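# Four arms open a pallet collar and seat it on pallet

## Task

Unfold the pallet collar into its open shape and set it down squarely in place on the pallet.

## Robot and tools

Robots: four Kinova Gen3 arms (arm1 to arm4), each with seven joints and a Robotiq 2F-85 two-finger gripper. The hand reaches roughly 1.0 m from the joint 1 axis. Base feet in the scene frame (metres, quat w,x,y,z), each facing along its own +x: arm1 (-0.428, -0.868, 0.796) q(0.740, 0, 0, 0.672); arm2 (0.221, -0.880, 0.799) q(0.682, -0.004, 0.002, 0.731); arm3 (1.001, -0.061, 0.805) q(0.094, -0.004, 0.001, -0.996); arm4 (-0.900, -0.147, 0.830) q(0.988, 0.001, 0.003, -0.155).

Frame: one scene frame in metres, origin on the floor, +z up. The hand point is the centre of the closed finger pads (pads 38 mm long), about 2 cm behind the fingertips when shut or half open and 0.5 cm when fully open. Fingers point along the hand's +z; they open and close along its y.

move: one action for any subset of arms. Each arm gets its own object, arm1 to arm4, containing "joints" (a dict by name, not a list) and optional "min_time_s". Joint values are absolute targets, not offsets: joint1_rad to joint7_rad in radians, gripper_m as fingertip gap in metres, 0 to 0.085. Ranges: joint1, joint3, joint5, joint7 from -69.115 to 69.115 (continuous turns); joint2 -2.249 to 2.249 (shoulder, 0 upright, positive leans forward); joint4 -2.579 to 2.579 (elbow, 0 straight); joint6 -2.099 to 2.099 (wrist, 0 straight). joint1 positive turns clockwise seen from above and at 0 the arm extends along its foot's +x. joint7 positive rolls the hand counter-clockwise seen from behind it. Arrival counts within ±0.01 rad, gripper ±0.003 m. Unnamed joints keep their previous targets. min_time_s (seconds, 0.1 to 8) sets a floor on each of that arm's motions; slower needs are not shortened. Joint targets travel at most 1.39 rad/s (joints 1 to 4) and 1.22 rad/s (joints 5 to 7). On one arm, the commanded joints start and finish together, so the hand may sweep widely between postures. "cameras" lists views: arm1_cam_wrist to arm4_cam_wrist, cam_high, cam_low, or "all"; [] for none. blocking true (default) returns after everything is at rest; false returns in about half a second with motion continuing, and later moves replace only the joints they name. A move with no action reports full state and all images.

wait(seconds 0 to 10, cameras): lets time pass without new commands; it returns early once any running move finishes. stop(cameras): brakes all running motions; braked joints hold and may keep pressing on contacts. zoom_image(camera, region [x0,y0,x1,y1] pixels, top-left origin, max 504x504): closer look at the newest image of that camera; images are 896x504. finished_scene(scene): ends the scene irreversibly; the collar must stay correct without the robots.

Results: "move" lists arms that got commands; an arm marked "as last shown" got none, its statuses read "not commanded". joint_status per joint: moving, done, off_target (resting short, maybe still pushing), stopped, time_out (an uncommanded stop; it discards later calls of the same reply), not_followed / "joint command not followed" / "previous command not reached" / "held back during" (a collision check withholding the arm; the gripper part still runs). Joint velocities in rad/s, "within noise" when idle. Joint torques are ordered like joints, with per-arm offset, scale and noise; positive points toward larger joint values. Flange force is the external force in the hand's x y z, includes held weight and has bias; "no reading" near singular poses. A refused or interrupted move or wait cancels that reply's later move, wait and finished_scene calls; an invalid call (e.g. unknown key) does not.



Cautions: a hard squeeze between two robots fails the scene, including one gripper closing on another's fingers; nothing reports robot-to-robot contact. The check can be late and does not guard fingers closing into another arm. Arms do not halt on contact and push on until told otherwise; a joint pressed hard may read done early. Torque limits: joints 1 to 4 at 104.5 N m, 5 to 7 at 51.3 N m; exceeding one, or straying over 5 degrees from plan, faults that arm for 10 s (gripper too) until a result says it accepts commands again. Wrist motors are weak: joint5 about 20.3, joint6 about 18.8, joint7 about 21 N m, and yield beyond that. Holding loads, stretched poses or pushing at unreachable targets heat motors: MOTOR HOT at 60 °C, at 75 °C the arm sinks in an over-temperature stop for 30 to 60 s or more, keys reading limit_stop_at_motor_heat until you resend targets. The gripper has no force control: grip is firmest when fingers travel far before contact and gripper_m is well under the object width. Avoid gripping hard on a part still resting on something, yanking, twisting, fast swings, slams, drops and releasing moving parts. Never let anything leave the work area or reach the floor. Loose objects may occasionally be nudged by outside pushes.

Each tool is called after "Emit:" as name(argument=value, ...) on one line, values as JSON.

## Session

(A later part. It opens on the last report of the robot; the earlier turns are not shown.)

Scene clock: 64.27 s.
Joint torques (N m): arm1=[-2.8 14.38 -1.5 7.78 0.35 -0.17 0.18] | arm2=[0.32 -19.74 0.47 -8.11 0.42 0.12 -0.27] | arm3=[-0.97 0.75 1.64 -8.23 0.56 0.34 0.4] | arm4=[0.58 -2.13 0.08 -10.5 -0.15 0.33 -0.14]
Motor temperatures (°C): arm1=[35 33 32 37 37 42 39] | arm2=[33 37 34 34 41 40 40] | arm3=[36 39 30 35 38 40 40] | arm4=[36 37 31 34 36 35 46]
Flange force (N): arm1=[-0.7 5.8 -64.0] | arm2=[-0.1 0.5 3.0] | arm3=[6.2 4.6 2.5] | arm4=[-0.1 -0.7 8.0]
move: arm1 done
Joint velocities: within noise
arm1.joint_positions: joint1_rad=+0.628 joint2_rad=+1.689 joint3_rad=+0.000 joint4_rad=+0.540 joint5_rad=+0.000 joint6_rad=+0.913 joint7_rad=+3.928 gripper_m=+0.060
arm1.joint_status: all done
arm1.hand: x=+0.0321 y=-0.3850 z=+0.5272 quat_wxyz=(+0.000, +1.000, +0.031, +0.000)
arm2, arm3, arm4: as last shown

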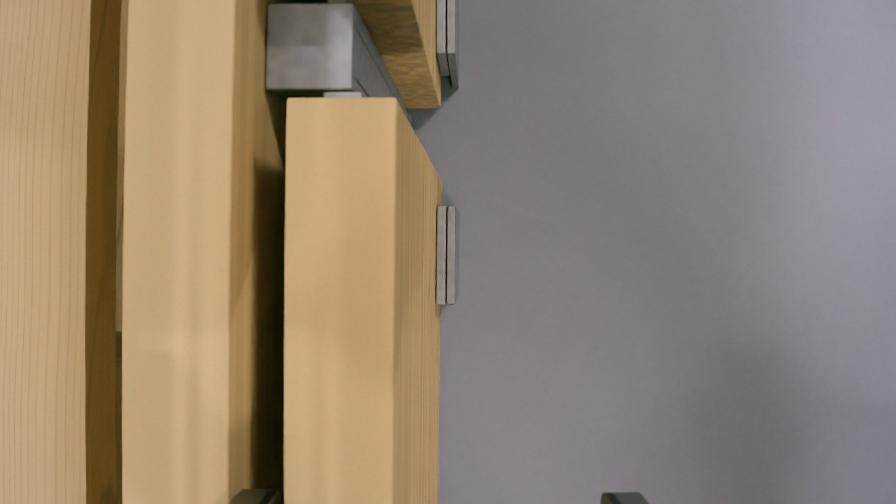

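Emit:
move(arm1={"joints":{"joint1_rad":0.6277,"joint2_rad":1.6794,"joint3_rad":0,"joint4_rad":0.5520,"joint5_rad":0,"joint6_rad":0.9103,"joint7_rad":3.9276},"min_time_s":0.8}, cameras=[])

Emit:
move(arm1={"joints":{"joint1_rad":0.6375,"joint2_rad":1.7190,"joint3_rad":0,"joint4_rad":0.4475,"joint5_rad":0,"joint6_rad":0.9751,"joint7_rad":4.2874},"min_time_s":2}, cameras=["arm1_cam_wrist"])

Scene clock: 71.40 s.
Joint torques (N m): arm1=[-2.46 -17.53 -2.07 -3.14 -0.55 0.18 0.36] | arm2=[0.32 -19.73 0.45 -8.09 0.39 0.12 -0.28] | arm3=[-0.89 0.67 1.62 -8.16 0.55 0.38 0.39] | arm4=[0.54 -2.12 0.05 -10.51 -0.17 0.32 -0.17]
Motor temperatures (°C): arm1=[35 33 32 37 37 42 39] | arm2=[33 37 34 34 41 40 40] | arm3=[36 39 30 35 38 40 40] | arm4=[36 37 31 34 36 35 46]
Flange force (N): arm1=[4.1 0.3 -13.0] | arm2=[0.0 0.4 2.9] | arm3=[5.9 4.7 2.3] | arm4=[0.0 -0.9 8.0]
move: arm1 done
Joint velocities: within noise
arm1.joint_positions: joint1_rad=+0.628 joint2_rad=+1.679 joint3_rad=+0.000 joint4_rad=+0.552 joint5_rad=+0.000 joint6_rad=+0.910 joint7_rad=+3.928 gripper_m=+0.060
arm1.joint_status: all done
arm1.hand: x=+0.0320 y=-0.3851 z=+0.5306 quat_wxyz=(+0.000, +1.000, +0.031, +0.000)
arm2, arm3, arm4: as last shown

Scene clock: 73.73 s.
Joint torques (N m): arm1=[-3.01 -16.34 -2.09 -2.24 -0.5 0.78 0.56] | arm2=[0.31 -19.77 0.45 -8.12 0.39 0.12 -0.25] | arm3=[-1 0.69 1.61 -8.15 0.6 0.34 0.41] | arm4=[0.59 -2.1 0.09 -10.49 -0.15 0.3 -0.14]
Motor temperatures (°C): arm1=[35 33 32 37 37 42 39] | arm2=[33 37 34 34 41 40 40] | arm3=[36 39 30 35 38 40 40] | arm4=[36 37 31 34 36 35 46]
Flange force (N): arm1=no reading | arm2=[-0.1 0.5 3.0] | arm3=[6.0 4.7 2.1] | arm4=[0.0 -0.7 7.9]
move: arm1 done
Joint velocities: within noise
arm1.joint_positions: joint1_rad=+0.637 joint2_rad=+1.719 joint3_rad=+0.000 joint4_rad=+0.448 joint5_rad=+0.000 joint6_rad=+0.975 joint7_rad=+4.287 gripper_m=+0.060
arm1.joint_status: all done
arm1.hand: x=+0.0434 y=-0.3822 z=+0.5307 quat_wxyz=(+0.000, +0.979, +0.204, +0.000)
arm2, arm3, arm4: as last shown

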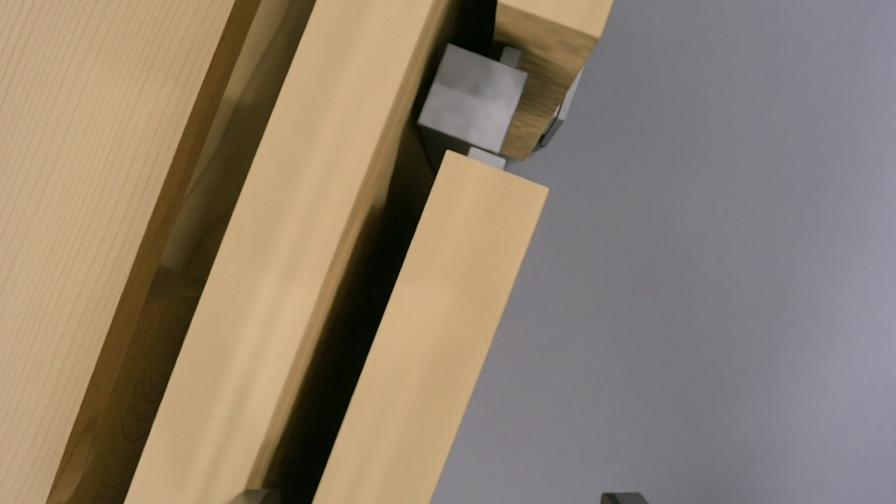

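Emit:
move(arm1={"joints":{"joint1_rad":0.6277,"joint2_rad":1.6794,"joint3_rad":0,"joint4_rad":0.5520,"joint5_rad":0,"joint6_rad":0.9103,"joint7_rad":3.9276},"min_time_s":1.5}, cameras=["arm1_cam_wrist"])

Emit:
zoom_image(camera="arm1_cam_wrist", region=[160, 324, 400, 504])

Scene clock: 76.93 s.
Joint torques (N m): arm1=[-0.34 -16.55 -0.58 -2.72 0.18 0.23 0.31] | arm2=[0.27 -19.73 0.49 -8.09 0.42 0.11 -0.25] | arm3=[-0.96 0.71 1.67 -8.29 0.58 0.42 0.43] | arm4=[0.58 -2.11 0.06 -10.49 -0.13 0.31 -0.17]
Motor temperatures (°C): arm1=[35 33 32 37 37 42 39] | arm2=[33 37 34 34 41 40 40] | arm3=[36 39 30 35 38 40 40] | arm4=[36 37 31 34 36 35 46]
Flange force (N): arm1=[2.1 -2.1 -14.3] | arm2=[0.0 0.5 2.9] | arm3=[6.2 4.9 2.9] | arm4=[0.0 -0.8 7.9]
move: arm1 done
Joint velocities: within noise
arm1.joint_positions: joint1_rad=+0.628 joint2_rad=+1.679 joint3_rad=+0.000 joint4_rad=+0.552 joint5_rad=+0.000 joint6_rad=+0.910 joint7_rad=+3.928 gripper_m=+0.060
arm1.joint_status: all done
arm1.hand: x=+0.0321 y=-0.3850 z=+0.5307 quat_wxyz=(+0.000, +1.000, +0.031, +0.000)
arm2, arm3, arm4: as last shown

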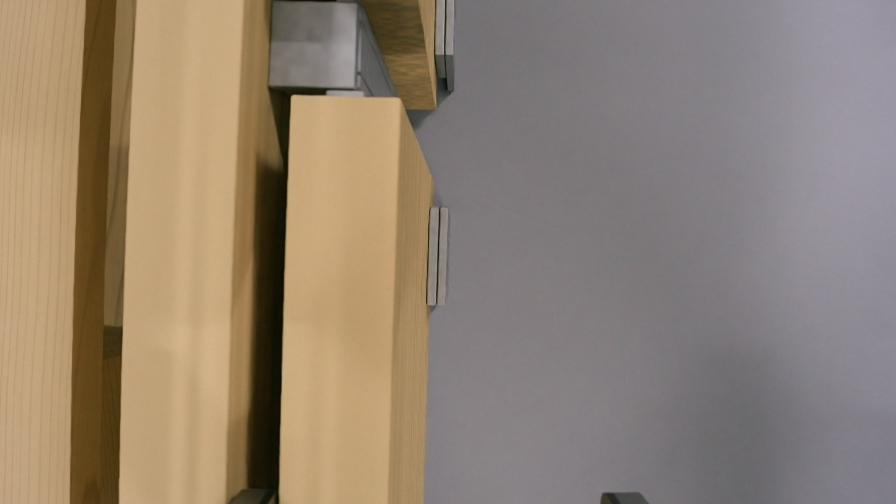

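Scaled by 2.100 from the camera's image (finer frame: 1280x720).

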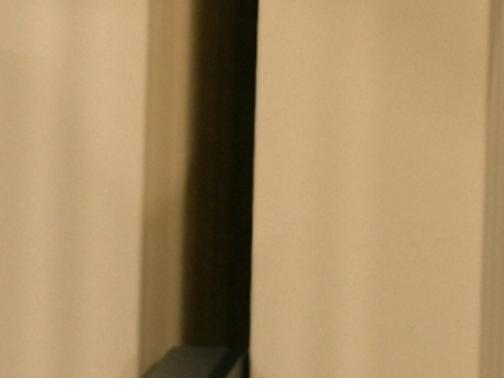

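Emit:
move(arm1={"joints":{"joint1_rad":0.6375,"joint2_rad":1.7190,"joint3_rad":0,"joint4_rad":0.4475,"joint5_rad":0,"joint6_rad":0.9751,"joint7_rad":4.2874},"min_time_s":1}, cameras=[])

Emit:
move(arm1={"joints":{"joint1_rad":0.6416,"joint2_rad":1.7842,"joint3_rad":0,"joint4_rad":0.2818,"joint5_rad":0,"joint6_rad":1.0755,"joint7_rad":4.6415},"min_time_s":1.2}, cameras=["arm1_cam_wrist"])

Emit:
move(arm1={"joints":{"joint1_rad":0.6375,"joint2_rad":1.7190,"joint3_rad":0,"joint4_rad":0.4475,"joint5_rad":0,"joint6_rad":0.9751,"joint7_rad":4.2874},"min_time_s":1}, cameras=[])

Emit:
move(arm1={"joints":{"joint1_rad":0.6277,"joint2_rad":1.6794,"joint3_rad":0,"joint4_rad":0.5520,"joint5_rad":0,"joint6_rad":0.9103,"joint7_rad":3.9276},"min_time_s":1}, cameras=["arm1_cam_wrist"])

Scene clock: 84.40 s.
Joint torques (N m): arm1=[-3.04 -16.73 -2.05 -2.52 -0.47 0.55 0.54] | arm2=[0.28 -19.74 0.46 -8.1 0.43 0.12 -0.26] | arm3=[-1 0.76 1.62 -8.19 0.55 0.43 0.37] | arm4=[0.58 -2.13 0.11 -10.51 -0.16 0.31 -0.16]
Motor temperatures (°C): arm1=[35 33 32 37 37 42 39] | arm2=[33 38 33 34 41 40 40] | arm3=[36 38 30 35 38 40 40] | arm4=[36 37 31 34 36 35 46]
Flange force (N): arm1=no reading | arm2=[0.0 0.5 2.9] | arm3=[6.0 4.5 2.6] | arm4=[-0.1 -0.7 8.0]
move: arm1 done
Joint velocities: within noise
arm1.joint_positions: joint1_rad=+0.637 joint2_rad=+1.719 joint3_rad=+0.000 joint4_rad=+0.448 joint5_rad=+0.000 joint6_rad=+0.975 joint7_rad=+4.287 gripper_m=+0.060
arm1.joint_status: all done
arm1.hand: x=+0.0434 y=-0.3822 z=+0.5307 quat_wxyz=(+0.000, +0.979, +0.204, +0.000)
arm2, arm3, arm4: as last shown

Scene clock: 85.97 s.
Joint torques (N m): arm1=[-3.01 -16.49 -1.73 -2.25 -0.45 1.28 0.7] | arm2=[0.26 -19.72 0.45 -8.09 0.41 0.1 -0.24] | arm3=[-0.95 0.69 1.63 -8.16 0.58 0.39 0.38] | arm4=[0.61 -2.16 0.12 -10.49 -0.15 0.32 -0.16]
Motor temperatures (°C): arm1=[35 33 32 37 37 42 39] | arm2=[33 38 33 34 41 40 40] | arm3=[36 38 30 35 38 40 40] | arm4=[36 37 31 34 36 35 46]
Flange force (N): arm1=no reading | arm2=[0.0 0.4 2.9] | arm3=[5.9 4.7 2.3] | arm4=[-0.2 -0.6 7.9]
move: arm1 done
Joint velocities: within noise
arm1.joint_positions: joint1_rad=+0.642 joint2_rad=+1.784 joint3_rad=+0.000 joint4_rad=+0.282 joint5_rad=+0.000 joint6_rad=+1.076 joint7_rad=+4.641 gripper_m=+0.060
arm1.joint_status: all done
arm1.hand: x=+0.0531 y=-0.3757 z=+0.5307 quat_wxyz=(+0.000, +0.928, +0.372, +0.000)
arm2: as last shown
arm3.joint_positions: joint1_rad=-0.169 joint2_rad=-0.363 joint3_rad=-0.074 joint4_rad=+1.527 joint5_rad=-0.005 joint6_rad=+1.959 joint7_rad=+1.022 gripper_m=+0.085
arm3.joint_status: not commanded
arm3.hand: x=+0.8660 y=-0.1050 z=+1.2969 quat_wxyz=(+0.006, -0.998, +0.060, +0.017)
arm4.joint_positions: joint1_rad=-0.484 joint2_rad=-0.358 joint3_rad=-0.055 joint4_rad=+1.573 joint5_rad=-0.060 joint6_rad=+2.007 joint7_rad=+1.671 gripper_m=+0.085
arm4.joint_status: not commanded
arm4.hand: x=-0.7779 y=-0.1252 z=+1.3078 quat_wxyz=(+0.044, +0.173, -0.984, -0.017)

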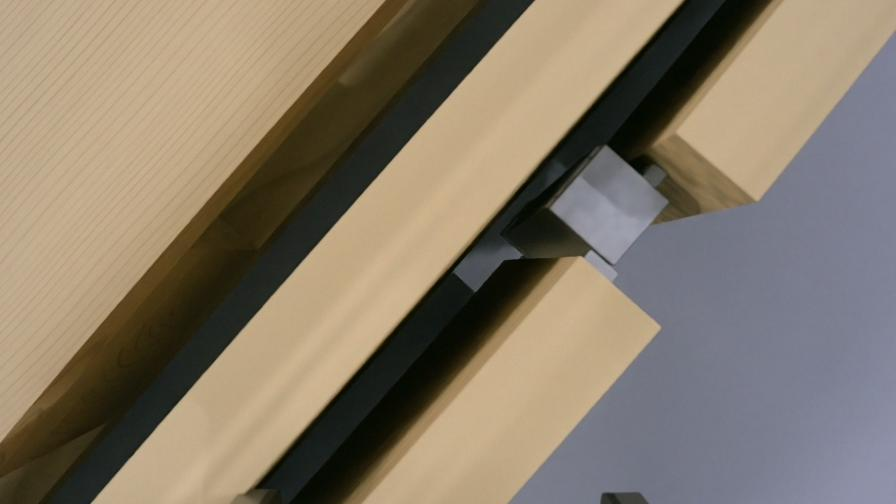

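Scene clock: 87.37 s.
Joint torques (N m): arm1=[-0.64 -17.92 -0.71 -3.21 0.07 0.25 0.32] | arm2=[0.29 -19.74 0.5 -8.09 0.42 0.12 -0.25] | arm3=[-0.97 0.77 1.59 -8.22 0.59 0.35 0.38] | arm4=[0.61 -2.1 0.11 -10.47 -0.17 0.33 -0.16]
Motor temperatures (°C): arm1=[35 33 32 37 37 42 39] | arm2=[33 38 33 34 41 40 40] | arm3=[36 38 30 35 38 40 40] | arm4=[36 37 31 34 36 35 46]
Flange force (N): arm1=no reading | arm2=[0.0 0.4 2.9] | arm3=[6.1 4.4 2.5] | arm4=[-0.1 -0.7 7.9]
move: arm1 done
Joint velocities: within noise
arm1.joint_positions: joint1_rad=+0.637 joint2_rad=+1.719 joint3_rad=+0.000 joint4_rad=+0.448 joint5_rad=+0.000 joint6_rad=+0.975 joint7_rad=+4.287 gripper_m=+0.060
arm1.joint_status: all done
arm1.hand: x=+0.0434 y=-0.3822 z=+0.5307 quat_wxyz=(+0.000, +0.979, +0.204, +0.000)
arm2.joint_positions: joint1_rad=+0.282 joint2_rad=+0.587 joint3_rad=+0.000 joint4_rad=+1.562 joint5_rad=+0.000 joint6_rad=+0.993 joint7_rad=+3.354 gripper_m=+0.060
arm2.joint_status: not commanded
arm2.hand: x=+0.3500 y=-0.3986 z=+0.9479 quat_wxyz=(+0.004, +1.000, +0.000, +0.002)
arm3, arm4: as last shown

Scene clock: 88.77 s.
Joint torques (N m): arm1=[0.13 -17.29 -0.2 -3.4 0.26 -0.27 0.18] | arm2=[0.29 -19.76 0.44 -8.12 0.42 0.11 -0.28] | arm3=[-0.93 0.68 1.57 -8.19 0.56 0.43 0.37] | arm4=[0.59 -2.16 0.09 -10.5 -0.16 0.33 -0.17]
Motor temperatures (°C): arm1=[35 33 32 37 37 42 39] | arm2=[33 38 33 34 41 40 40] | arm3=[36 38 30 35 38 40 40] | arm4=[36 37 31 34 36 35 46]
Flange force (N): arm1=[1.1 -1.8 -14.3] | arm2=[0.0 0.5 3.0] | arm3=[5.8 4.5 2.5] | arm4=[-0.2 -0.8 8.0]
move: arm1 done
Joint velocities: within noise
arm1.joint_positions: joint1_rad=+0.628 joint2_rad=+1.679 joint3_rad=+0.000 joint4_rad=+0.552 joint5_rad=+0.000 joint6_rad=+0.910 joint7_rad=+3.928 gripper_m=+0.060
arm1.joint_status: all done
arm1.hand: x=+0.0320 y=-0.3850 z=+0.5307 quat_wxyz=(+0.000, +1.000, +0.031, +0.000)
arm2, arm3, arm4: as last shown

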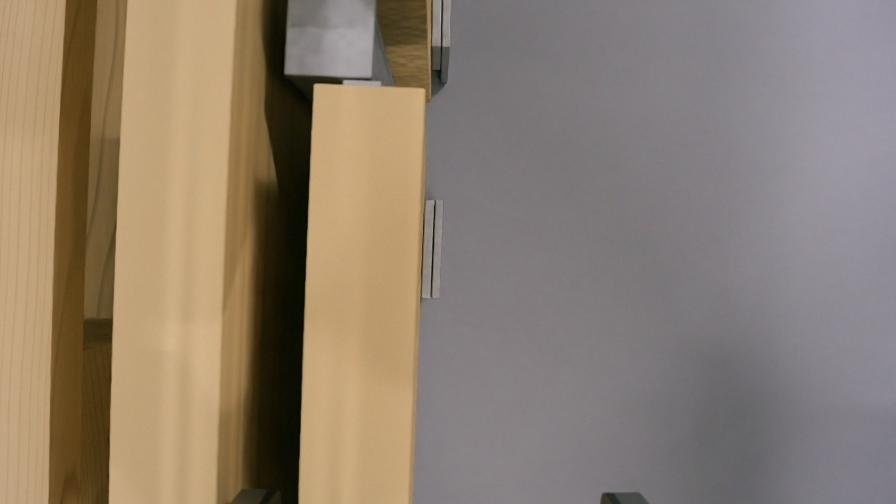

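Emit:
move(arm1={"joints":{"joint1_rad":0.6277,"joint2_rad":1.5078,"joint3_rad":0,"joint4_rad":0.7322,"joint5_rad":0,"joint6_rad":0.9016,"joint7_rad":3.9276},"min_time_s":1}, arm2={"joints":{"joint1_rad":-0.0402,"joint2_rad":1.2428,"joint3_rad":0,"joint4_rad":1.3249,"joint5_rad":0,"joint6_rad":0.5739,"joint7_rad":3.0720,"gripper_m":0.06},"min_time_s":2}, cameras=[])

Emit:
move(arm1={"joints":{"joint1_rad":0.4419,"joint2_rad":1.2847,"joint3_rad":0,"joint4_rad":1.3025,"joint5_rad":0,"joint6_rad":0.5543,"joint7_rad":3.7198},"min_time_s":1.5}, cameras=["arm1_cam_wrist","arm2_cam_wrist","cam_low","cam_high"])

Scene clock: 99.53 s.
Joint torques (N m): arm1=[-0.06 -27.36 -0.62 -6.68 0.02 -0.13 0.25] | arm2=[0.28 -25.11 0.68 -5.36 0.38 0.14 -0.25] | arm3=[-0.97 0.69 1.61 -8.16 0.6 0.41 0.44] | arm4=[0.58 -2.14 0.1 -10.49 -0.13 0.33 -0.18]
Motor temperatures (°C): arm1=[35 34 32 37 37 42 39] | arm2=[33 38 33 34 41 40 40] | arm3=[36 38 30 35 38 40 40] | arm4=[36 36 31 34 36 35 46]
Flange force (N): arm1=[2.6 -3.0 1.3] | arm2=[-0.2 1.2 2.7] | arm3=[6.0 4.8 2.3] | arm4=[-0.1 -0.7 7.9]
move: arm1 done; arm2 done
Joint velocities: within noise
arm1.joint_positions: joint1_rad=+0.628 joint2_rad=+1.508 joint3_rad=+0.000 joint4_rad=+0.732 joint5_rad=+0.000 joint6_rad=+0.902 joint7_rad=+3.928 gripper_m=+0.060
arm1.joint_status: all done
arm1.hand: x=+0.0320 y=-0.3850 z=+0.6007 quat_wxyz=(+0.000, +1.000, +0.031, +0.000)
arm2.joint_positions: joint1_rad=-0.040 joint2_rad=+1.243 joint3_rad=+0.000 joint4_rad=+1.325 joint5_rad=+0.000 joint6_rad=+0.574 joint7_rad=+3.072 gripper_m=+0.060
arm2.joint_status: all done
arm2.hand: x=+0.1847 y=-0.3128 z=+0.6396 quat_wxyz=(+0.004, +1.000, +0.020, +0.002)
arm3, arm4: as last shown

Scene clock: 101.40 s.
Joint torques (N m): arm1=[-0.03 -24.31 -0.62 -4.44 -0.11 -0.1 0.24] | arm2=[0.24 -25.09 0.66 -5.34 0.39 0.14 -0.26] | arm3=[-1.01 0.73 1.64 -8.19 0.57 0.41 0.41] | arm4=[0.61 -2.18 0.08 -10.47 -0.14 0.32 -0.17]
Motor temperatures (°C): arm1=[35 34 32 37 37 42 39] | arm2=[33 38 33 34 41 40 40] | arm3=[36 38 30 35 38 40 40] | arm4=[36 36 31 34 36 35 46]
Flange force (N): arm1=[0.6 -1.9 0.9] | arm2=[-0.1 1.1 2.7] | arm3=[6.1 4.7 2.5] | arm4=[-0.2 -0.8 7.8]
move: arm1 done
Joint velocities: within noise
arm1.joint_positions: joint1_rad=+0.442 joint2_rad=+1.285 joint3_rad=+0.000 joint4_rad=+1.302 joint5_rad=+0.000 joint6_rad=+0.554 joint7_rad=+3.720 gripper_m=+0.060
arm1.joint_status: all done
arm1.hand: x=-0.1150 y=-0.3918 z=+0.6206 quat_wxyz=(+0.000, +1.000, +0.020, +0.000)
arm2, arm3, arm4: as last shown
arm2.hand: x=+0.1847 y=-0.3128 z=+0.6395 quat_wxyz=(+0.004, +1.000, +0.020, +0.002)
pictures: arm1_cam_wrist, arm2_cam_wrist, cam_high, cam_low

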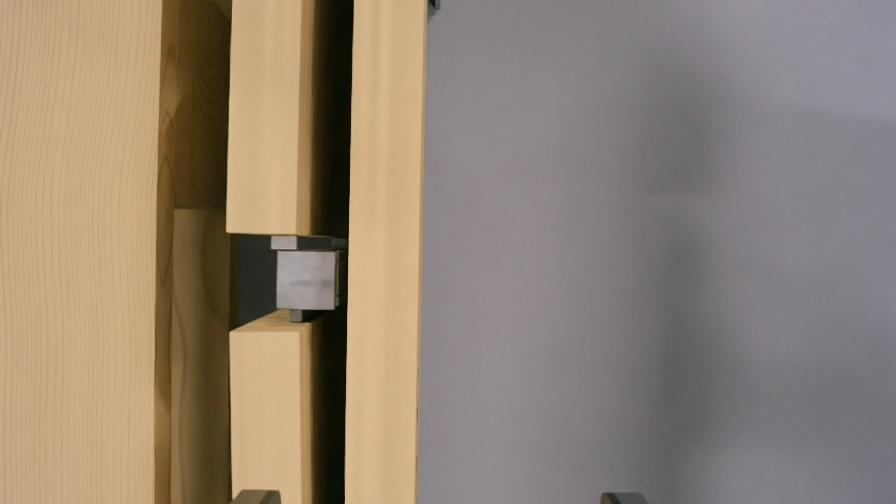

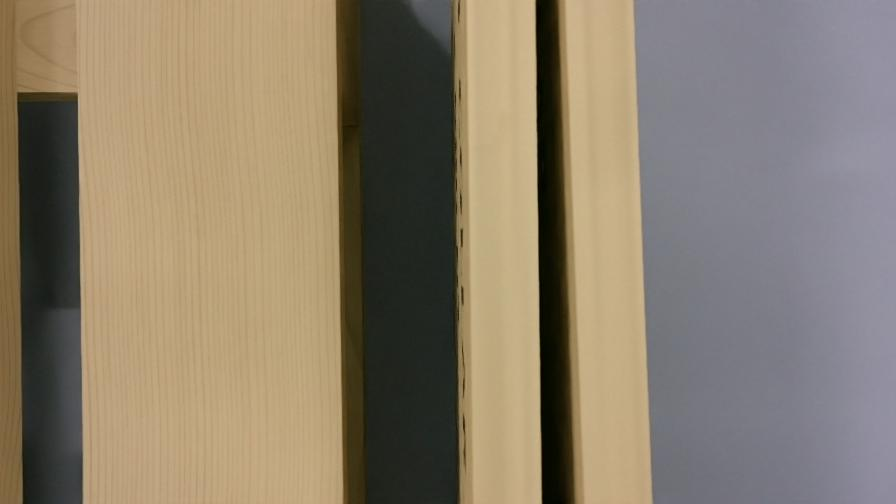

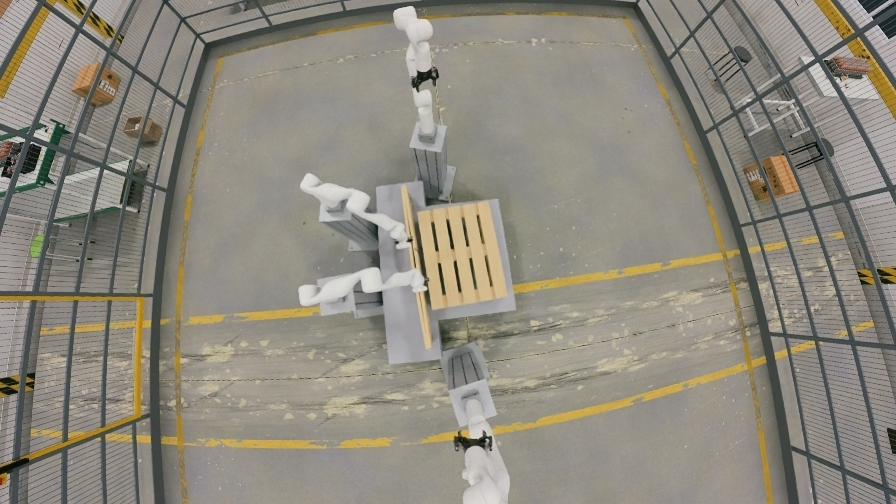

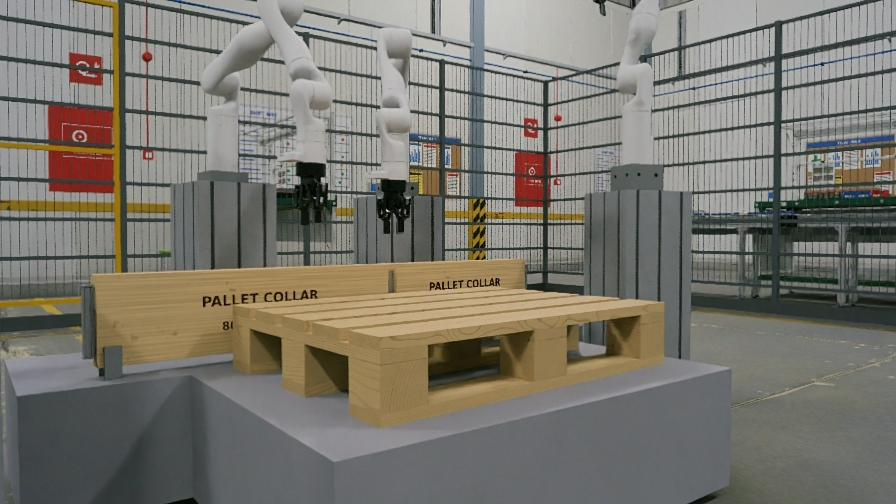

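Emit:
move(arm1={"joints":{"joint1_rad":0.4351,"joint2_rad":1.4036,"joint3_rad":0,"joint4_rad":1.1614,"joint5_rad":0,"joint6_rad":0.5766,"joint7_rad":3.743,"gripper_m":0.026},"min_time_s":1.2}, arm2={"joints":{"joint1_rad":-0.1998,"joint2_rad":1.3137,"joint3_rad":0,"joint4_rad":1.3251,"joint5_rad":0,"joint6_rad":0.5028,"joint7_rad":2.9224,"gripper_m":0.026},"min_time_s":1.2}, cameras=["arm1_cam_wrist","arm2_cam_wrist"])

Emit:
zoom_image(camera="arm1_cam_wrist", region=[280, 254, 580, 504])

Emit:
zoom_image(camera="arm2_cam_wrist", region=[300, 254, 600, 504])

Scene clock: 124.77 s.
Joint torques (N m): arm1=[-0.11 -25.04 -0.52 -4.68 -0.08 -0.18 0.31] | arm2=[0.24 -24.94 0.66 -4.77 0.35 0.15 -0.3] | arm3=[-0.89 0.75 1.65 -8.22 0.57 0.39 0.39] | arm4=[0.61 -2.1 0.1 -10.45 -0.13 0.33 -0.2]
Motor temperatures (°C): arm1=[35 35 32 37 37 42 39] | arm2=[33 38 33 34 41 40 40] | arm3=[36 38 30 35 38 40 40] | arm4=[36 36 31 34 36 35 46]
Flange force (N): arm1=[0.8 -1.9 1.0] | arm2=[0.0 1.2 2.6] | arm3=[6.1 4.6 2.6] | arm4=[-0.1 -0.8 7.8]
move: arm1 done; arm2 done
Joint velocities: within noise
arm1.joint_positions: joint1_rad=+0.435 joint2_rad=+1.404 joint3_rad=+0.000 joint4_rad=+1.161 joint5_rad=+0.000 joint6_rad=+0.577 joint7_rad=+3.743 gripper_m=+0.026
arm1.joint_status: all done
arm1.hand: x=-0.1095 y=-0.3749 z=+0.5756 quat_wxyz=(+0.000, +0.999, +0.035, +0.000)
arm2.joint_positions: joint1_rad=-0.200 joint2_rad=+1.314 joint3_rad=+0.000 joint4_rad=+1.325 joint5_rad=+0.000 joint6_rad=+0.503 joint7_rad=+2.922 gripper_m=+0.026
arm2.joint_status: all done
arm2.hand: x=+0.0978 y=-0.3365 z=+0.5994 quat_wxyz=(+0.004, +1.000, +0.025, +0.002)
arm3, arm4: as last shown

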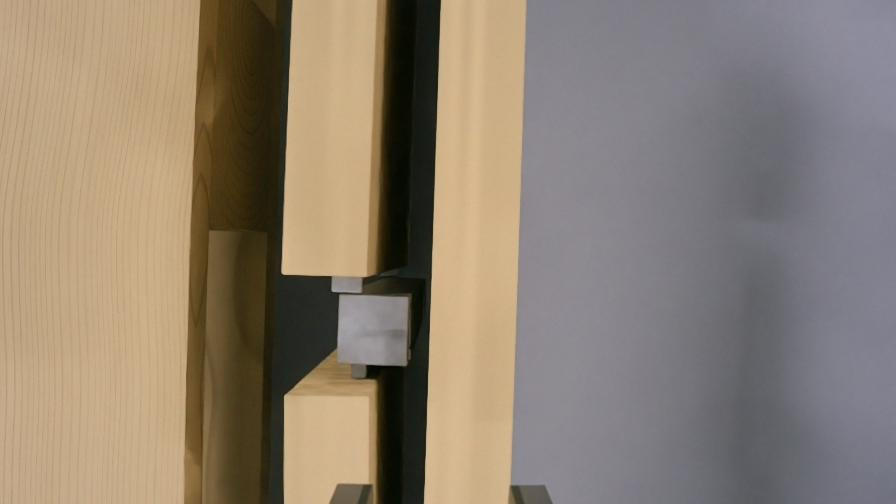

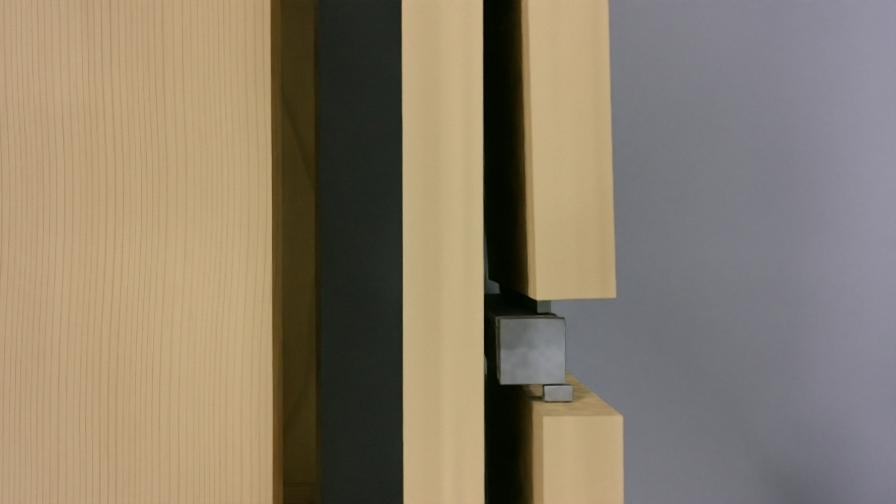

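Scaled by 1.680 from the camera's image (finer frame: 1280x720).

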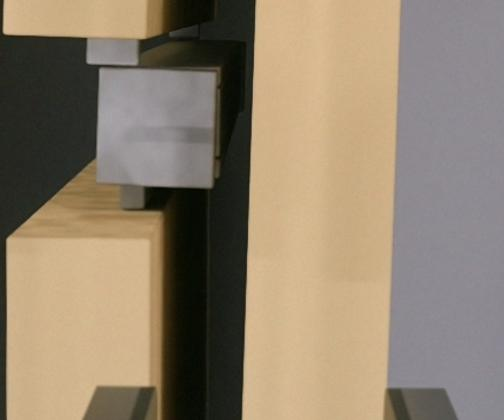

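Scaled by 1.680 from the camera's image (finer frame: 1280x720).

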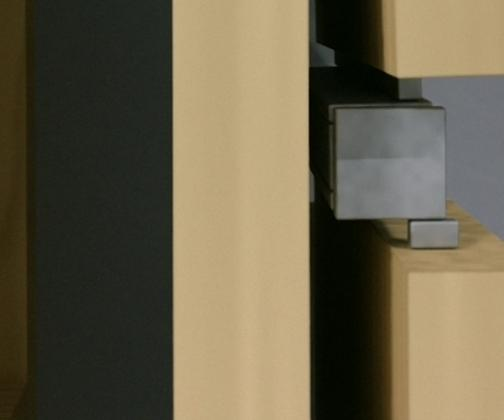

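Emit:
move(arm1={"joints":{"joint1_rad":0.5266,"joint2_rad":1.4626,"joint3_rad":0,"joint4_rad":0.9722,"joint5_rad":0,"joint6_rad":0.7068,"joint7_rad":3.8395},"min_time_s":1.2}, arm2={"joints":{"joint1_rad":-0.1970,"joint2_rad":1.3658,"joint3_rad":0,"joint4_rad":1.2975,"joint5_rad":0,"joint6_rad":0.4782,"joint7_rad":2.9352},"min_time_s":1.2}, cameras=["arm1_cam_wrist","arm2_cam_wrist"])

Emit:
zoom_image(camera="arm1_cam_wrist", region=[280, 254, 580, 504])

Emit:
zoom_image(camera="arm2_cam_wrist", region=[300, 254, 600, 504])

Scene clock: 131.47 s.
Joint torques (N m): arm1=[0 -26.12 -0.54 -5.58 -0.03 -0.18 0.26] | arm2=[0.2 -24.98 0.69 -4.62 0.39 0.14 -0.28] | arm3=[-0.95 0.74 1.51 -8.22 0.63 0.4 0.4] | arm4=[0.6 -2.15 0.07 -10.46 -0.14 0.3 -0.16]
Motor temperatures (°C): arm1=[35 35 32 37 37 42 39] | arm2=[33 38 33 34 41 40 40] | arm3=[36 37 30 35 38 40 40] | arm4=[36 36 31 34 36 35 46]
Flange force (N): arm1=[1.3 -2.3 1.1] | arm2=[0.1 1.4 2.5] | arm3=[6.0 4.4 2.6] | arm4=[-0.1 -0.8 7.7]
move: arm1 done; arm2 done
Joint velocities: within noise
arm1.joint_positions: joint1_rad=+0.527 joint2_rad=+1.463 joint3_rad=+0.000 joint4_rad=+0.972 joint5_rad=+0.000 joint6_rad=+0.707 joint7_rad=+3.839 gripper_m=+0.026
arm1.joint_status: all done
arm1.hand: x=-0.0447 y=-0.3768 z=+0.5755 quat_wxyz=(+0.000, +0.999, +0.037, +0.000)
arm2.joint_positions: joint1_rad=-0.197 joint2_rad=+1.366 joint3_rad=+0.000 joint4_rad=+1.298 joint5_rad=+0.000 joint6_rad=+0.478 joint7_rad=+2.935 gripper_m=+0.026
arm2.joint_status: all done
arm2.hand: x=+0.0999 y=-0.3380 z=+0.5744 quat_wxyz=(+0.004, +1.000, +0.030, +0.002)
arm3, arm4: as last shown

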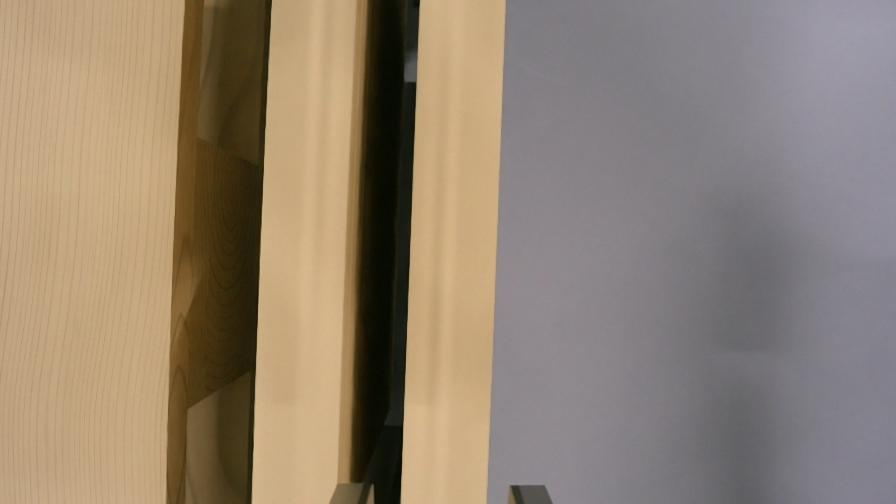

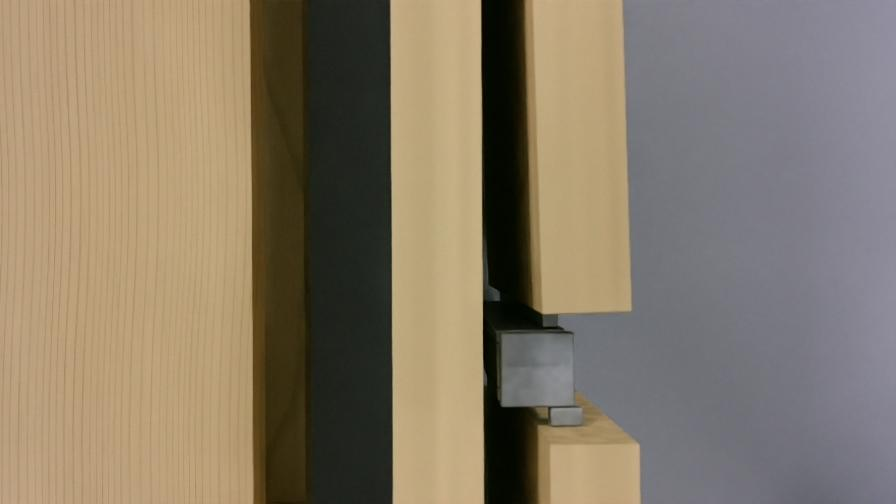

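Scaled by 1.680 from the camera's image (finer frame: 1280x720).

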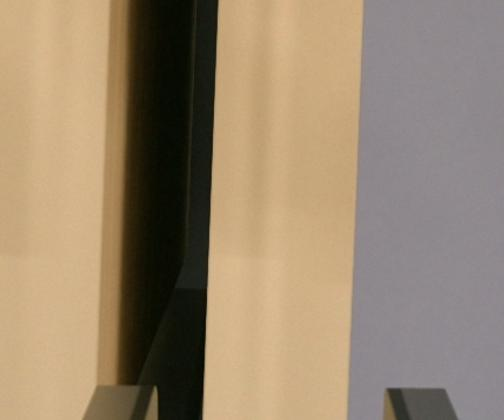

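Scaled by 1.680 from the camera's image (finer frame: 1280x720).

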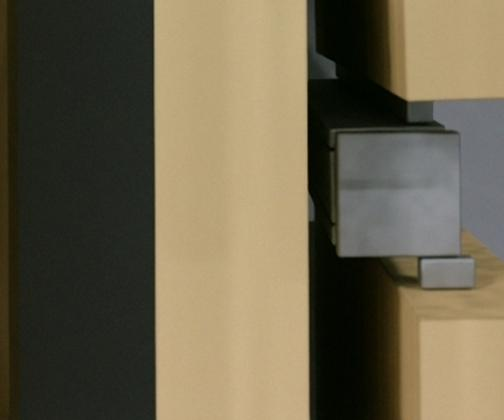

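Emit:
move(arm1={"joints":{"joint1_rad":0.5271,"joint2_rad":1.5497,"joint3_rad":0,"joint4_rad":0.8963,"joint5_rad":0,"joint6_rad":0.6956,"joint7_rad":3.85,"gripper_m":0.023},"min_time_s":1.2}, arm2={"joints":{"joint1_rad":-0.1973,"joint2_rad":1.4404,"joint3_rad":0,"joint4_rad":1.2426,"joint5_rad":0,"joint6_rad":0.4586,"joint7_rad":2.9549,"gripper_m":0.023},"min_time_s":1.2}, cameras=["arm1_cam_wrist","arm2_cam_wrist"])

Emit:
zoom_image(camera="arm1_cam_wrist", region=[280, 304, 580, 504])

Emit:
zoom_image(camera="arm2_cam_wrist", region=[300, 254, 600, 504])

Scene clock: 136.63 s.
Joint torques (N m): arm1=[-0.01 -26.1 -0.52 -5.42 -0.05 -0.1 0.26] | arm2=[0.2 -25.09 0.65 -4.42 0.36 0.14 -0.24] | arm3=[-0.98 0.73 1.64 -8.18 0.62 0.38 0.45] | arm4=[0.58 -2.12 0.13 -10.47 -0.15 0.32 -0.16]
Motor temperatures (°C): arm1=[35 35 32 37 37 42 39] | arm2=[33 39 33 34 41 40 40] | arm3=[36 37 30 35 38 40 40] | arm4=[36 36 31 34 36 35 46]
Flange force (N): arm1=[1.5 -2.5 1.4] | arm2=[0.0 1.3 2.5] | arm3=[6.2 4.9 2.4] | arm4=[-0.1 -0.6 7.8]
move: arm1 done; arm2 done
Joint velocities: within noise
arm1.joint_positions: joint1_rad=+0.527 joint2_rad=+1.550 joint3_rad=+0.000 joint4_rad=+0.896 joint5_rad=+0.000 joint6_rad=+0.696 joint7_rad=+3.850 gripper_m=+0.023
arm1.joint_status: all done
arm1.hand: x=-0.0447 y=-0.3772 z=+0.5367 quat_wxyz=(+0.000, +0.999, +0.042, +0.000)
arm2.joint_positions: joint1_rad=-0.197 joint2_rad=+1.440 joint3_rad=+0.000 joint4_rad=+1.243 joint5_rad=+0.000 joint6_rad=+0.459 joint7_rad=+2.955 gripper_m=+0.023
arm2.joint_status: all done
arm2.hand: x=+0.0999 y=-0.3386 z=+0.5407 quat_wxyz=(+0.004, +0.999, +0.040, +0.002)
arm3, arm4: as last shown

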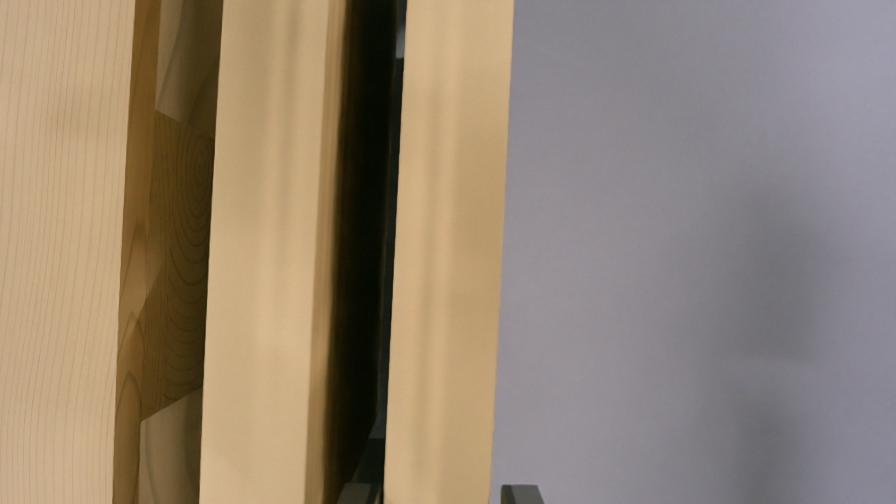

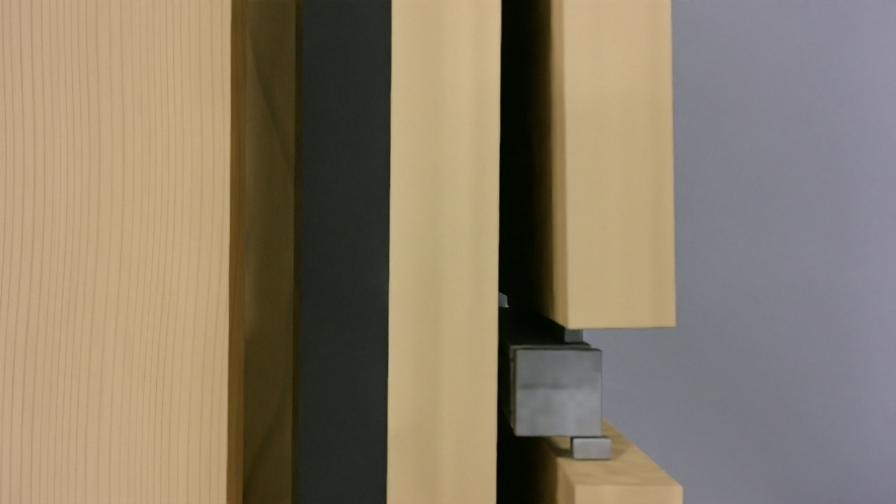

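Scaled by 1.680 from the camera's image (finer frame: 1280x720).

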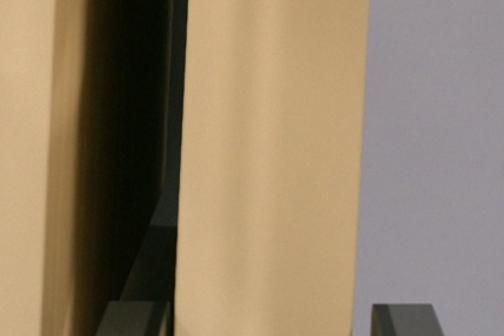

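Scaled by 1.680 from the camera's image (finer frame: 1280x720).

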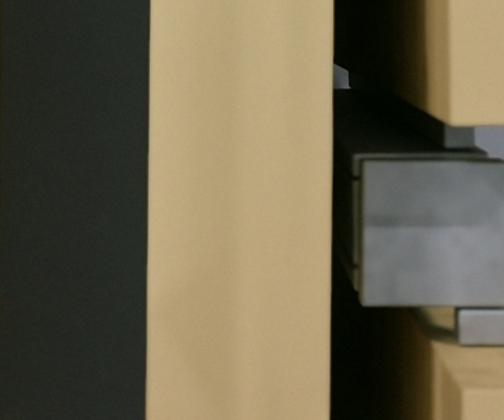

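Emit:
move(arm1={"joints":{"joint1_rad":0.5264,"joint2_rad":1.5938,"joint3_rad":0,"joint4_rad":0.8496,"joint5_rad":0,"joint6_rad":0.6981,"joint7_rad":3.8493},"min_time_s":1.2}, arm2={"joints":{"joint1_rad":-0.1977,"joint2_rad":1.4803,"joint3_rad":0,"joint4_rad":1.2119,"joint5_rad":0,"joint6_rad":0.4493,"joint7_rad":2.9545},"min_time_s":1.2}, cameras=["arm1_cam_wrist","arm2_cam_wrist","cam_low"])

Scene clock: 140.13 s.
Joint torques (N m): arm1=[-0.37 -26.28 -0.92 -5.78 -0.14 -0.38 0.27] | arm2=[0.12 -24.23 0.52 -3.66 0.36 0.47 -0.23] | arm3=[-0.95 0.78 1.57 -8.17 0.59 0.34 0.37] | arm4=[0.59 -2.15 0.09 -10.46 -0.14 0.33 -0.18]
Motor temperatures (°C): arm1=[35 35 32 37 37 42 39] | arm2=[33 39 33 34 41 40 40] | arm3=[36 37 30 35 38 40 40] | arm4=[36 36 31 34 36 35 46]
Flange force (N): arm1=[1.6 -1.7 1.1] | arm2=[0.0 0.3 1.9] | arm3=[6.1 4.4 2.2] | arm4=[-0.2 -0.8 7.8]
move: arm1 done; arm2 done
Joint velocities: within noise
arm1.joint_positions: joint1_rad=+0.526 joint2_rad=+1.594 joint3_rad=+0.000 joint4_rad=+0.850 joint5_rad=+0.000 joint6_rad=+0.698 joint7_rad=+3.849 gripper_m=+0.023
arm1.joint_status: all done
arm1.hand: x=-0.0446 y=-0.3764 z=+0.5187 quat_wxyz=(+0.000, +0.999, +0.042, +0.000)
arm2.joint_positions: joint1_rad=-0.198 joint2_rad=+1.480 joint3_rad=+0.000 joint4_rad=+1.212 joint5_rad=+0.000 joint6_rad=+0.449 joint7_rad=+2.954 gripper_m=+0.023
arm2.joint_status: all done
arm2.hand: x=+0.1000 y=-0.3395 z=+0.5227 quat_wxyz=(+0.004, +0.999, +0.040, +0.002)
arm3.joint_positions: joint1_rad=-0.169 joint2_rad=-0.363 joint3_rad=-0.074 joint4_rad=+1.527 joint5_rad=-0.005 joint6_rad=+1.959 joint7_rad=+1.022 gripper_m=+0.085
arm3.joint_status: not commanded
arm3.hand: x=+0.8660 y=-0.1050 z=+1.2969 quat_wxyz=(+0.006, -0.998, +0.060, +0.017)
arm4.joint_positions: joint1_rad=-0.484 joint2_rad=-0.358 joint3_rad=-0.055 joint4_rad=+1.573 joint5_rad=-0.060 joint6_rad=+2.007 joint7_rad=+1.671 gripper_m=+0.085
arm4.joint_status: not commanded
arm4.hand: x=-0.7779 y=-0.1252 z=+1.3078 quat_wxyz=(+0.044, +0.173, -0.984, -0.017)

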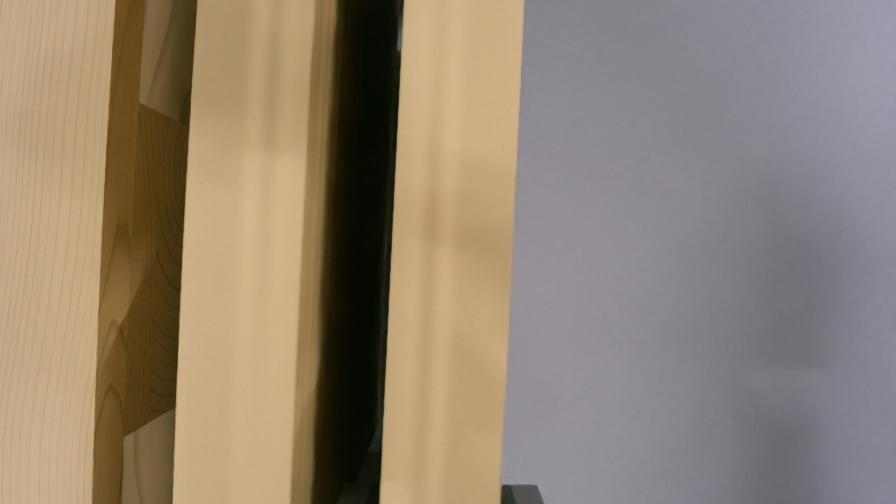

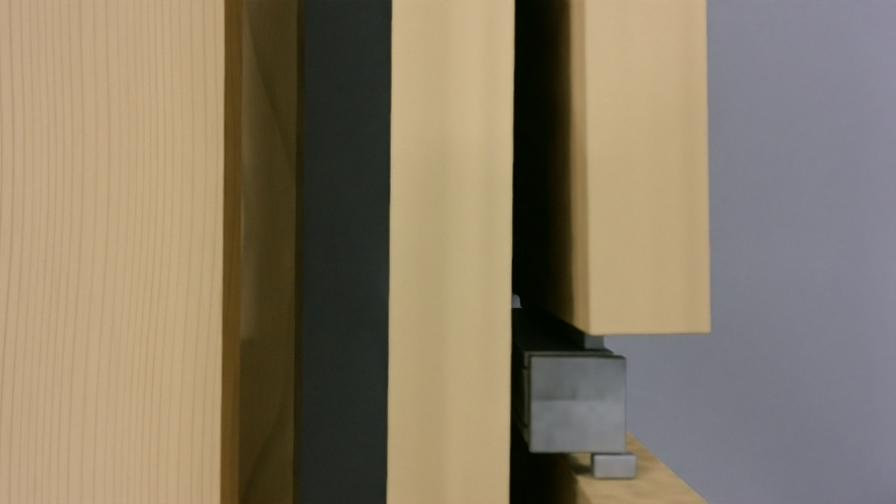

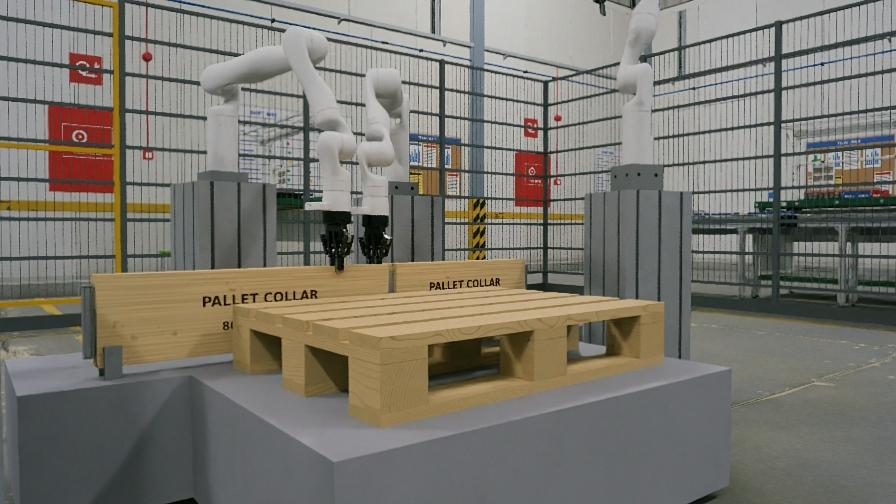

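Emit:
move(arm1={"joints":{"gripper_m":0.006}}, arm2={"joints":{"gripper_m":0.006}}, cameras=[])

Emit:
move(arm1={"joints":{"joint1_rad":0.5264,"joint2_rad":1.5651,"joint3_rad":0,"joint4_rad":0.8788,"joint5_rad":0,"joint6_rad":0.6977,"joint7_rad":3.8493},"min_time_s":1.5}, arm2={"joints":{"joint1_rad":-0.1977,"joint2_rad":1.4531,"joint3_rad":0,"joint4_rad":1.2350,"joint5_rad":0,"joint6_rad":0.4534,"joint7_rad":2.9545},"min_time_s":1.5}, cameras=["cam_low","arm1_cam_wrist","arm2_cam_wrist"])

Scene clock: 147.43 s.
Joint torques (N m): arm1=[-1.86 -23.05 -1.53 -4.27 0.28 0.03 1.16] | arm2=[0.13 -22.37 1.03 -3.94 1.01 -0.06 0.23] | arm3=[-0.92 0.8 1.61 -8.18 0.57 0.39 0.38] | arm4=[0.57 -2.12 0.1 -10.51 -0.16 0.32 -0.16]
Motor temperatures (°C): arm1=[35 35 32 37 37 42 39] | arm2=[33 39 33 34 41 40 40] | arm3=[36 37 30 35 38 40 40] | arm4=[36 36 31 34 36 35 46]
Flange force (N): arm1=[3.1 -2.0 -3.0] | arm2=[-0.7 2.0 -3.1] | arm3=[6.1 4.5 2.4] | arm4=[-0.1 -0.7 8.0]
move: arm1 off_target; arm2 off_target
Joint velocities: within noise
arm1.joint_positions: joint1_rad=+0.526 joint2_rad=+1.594 joint3_rad=+0.000 joint4_rad=+0.850 joint5_rad=+0.000 joint6_rad=+0.698 joint7_rad=+3.849 gripper_m=+0.019
arm1.joint_status: gripper_m off_target (ended at +0.019, target +0.006)
arm1.hand: x=-0.0446 y=-0.3764 z=+0.5187 quat_wxyz=(+0.000, +0.999, +0.042, +0.000)
arm2.joint_positions: joint1_rad=-0.198 joint2_rad=+1.480 joint3_rad=+0.000 joint4_rad=+1.212 joint5_rad=+0.000 joint6_rad=+0.449 joint7_rad=+2.954 gripper_m=+0.018
arm2.joint_status: gripper_m off_target (ended at +0.018, target +0.006)
arm2.hand: x=+0.1000 y=-0.3395 z=+0.5227 quat_wxyz=(+0.004, +0.999, +0.040, +0.002)
arm3, arm4: as last shown

Scene clock: 149.23 s.
Joint torques (N m): arm1=[0.06 -42.31 -0.13 -10.48 -0.1 -0.02 0.27] | arm2=[0.12 -40.58 1 -8.2 0.39 0.08 -0.31] | arm3=[-0.94 0.79 1.59 -8.19 0.6 0.39 0.37] | arm4=[0.62 -2.12 0.08 -10.5 -0.15 0.31 -0.17]
Motor temperatures (°C): arm1=[35 35 32 37 37 42 39] | arm2=[33 39 33 34 41 40 40] | arm3=[36 37 30 35 38 40 40] | arm4=[36 36 31 34 36 35 46]
Flange force (N): arm1=[2.0 -3.2 27.9] | arm2=[0.2 1.0 30.4] | arm3=[6.1 4.4 2.5] | arm4=[0.0 -0.8 8.0]
move: arm1 done; arm2 done
Joint velocities: within noise
arm1.joint_positions: joint1_rad=+0.526 joint2_rad=+1.565 joint3_rad=+0.000 joint4_rad=+0.879 joint5_rad=+0.000 joint6_rad=+0.698 joint7_rad=+3.849 gripper_m=+0.019
arm1.joint_status: all done
arm1.hand: x=-0.0446 y=-0.3765 z=+0.5307 quat_wxyz=(+0.000, +0.999, +0.042, +0.000)
arm2.joint_positions: joint1_rad=-0.198 joint2_rad=+1.453 joint3_rad=+0.000 joint4_rad=+1.235 joint5_rad=+0.000 joint6_rad=+0.453 joint7_rad=+2.955 gripper_m=+0.018
arm2.joint_status: all done
arm2.hand: x=+0.0999 y=-0.3394 z=+0.5347 quat_wxyz=(+0.004, +0.999, +0.040, +0.002)
arm3, arm4: as last shown
pictures: arm1_cam_wrist, arm2_cam_wrist, cam_low

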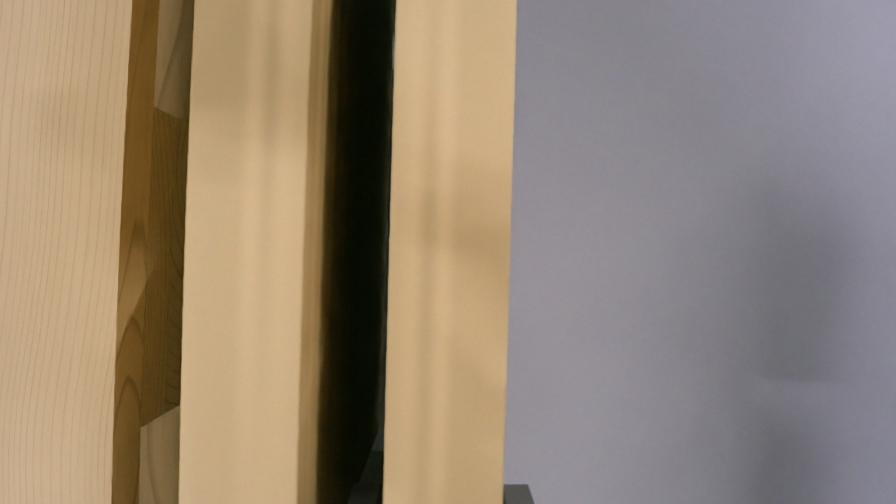

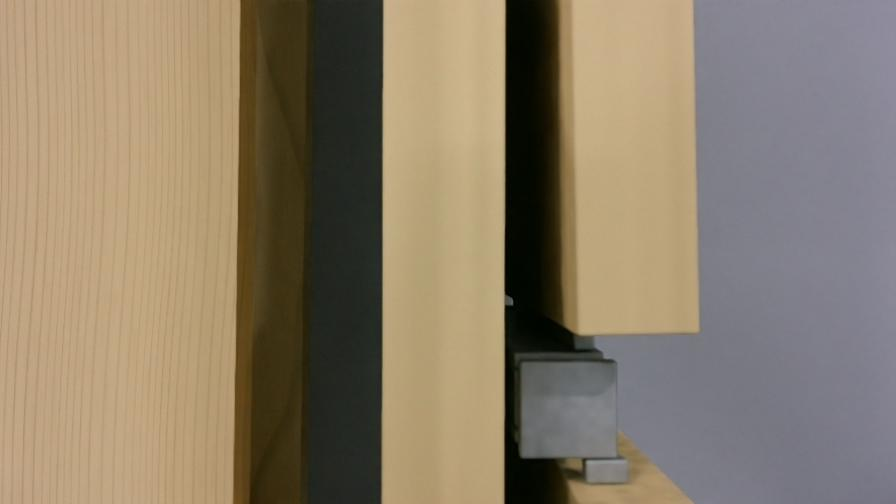

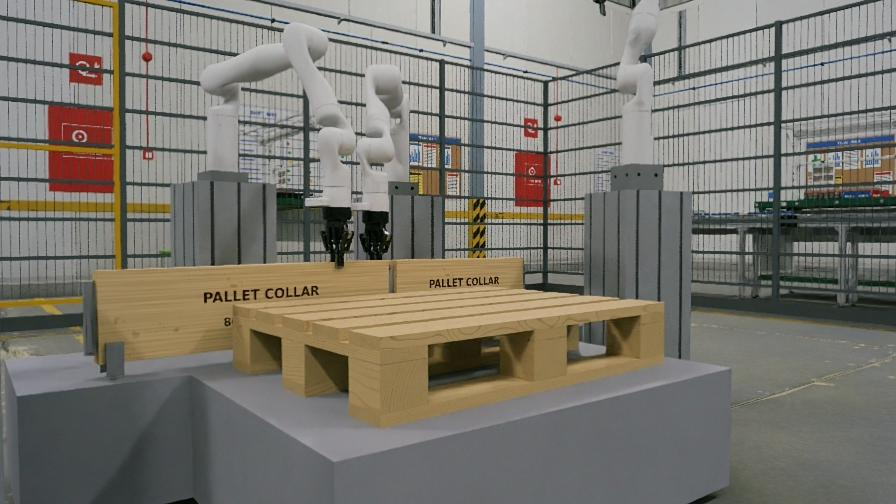

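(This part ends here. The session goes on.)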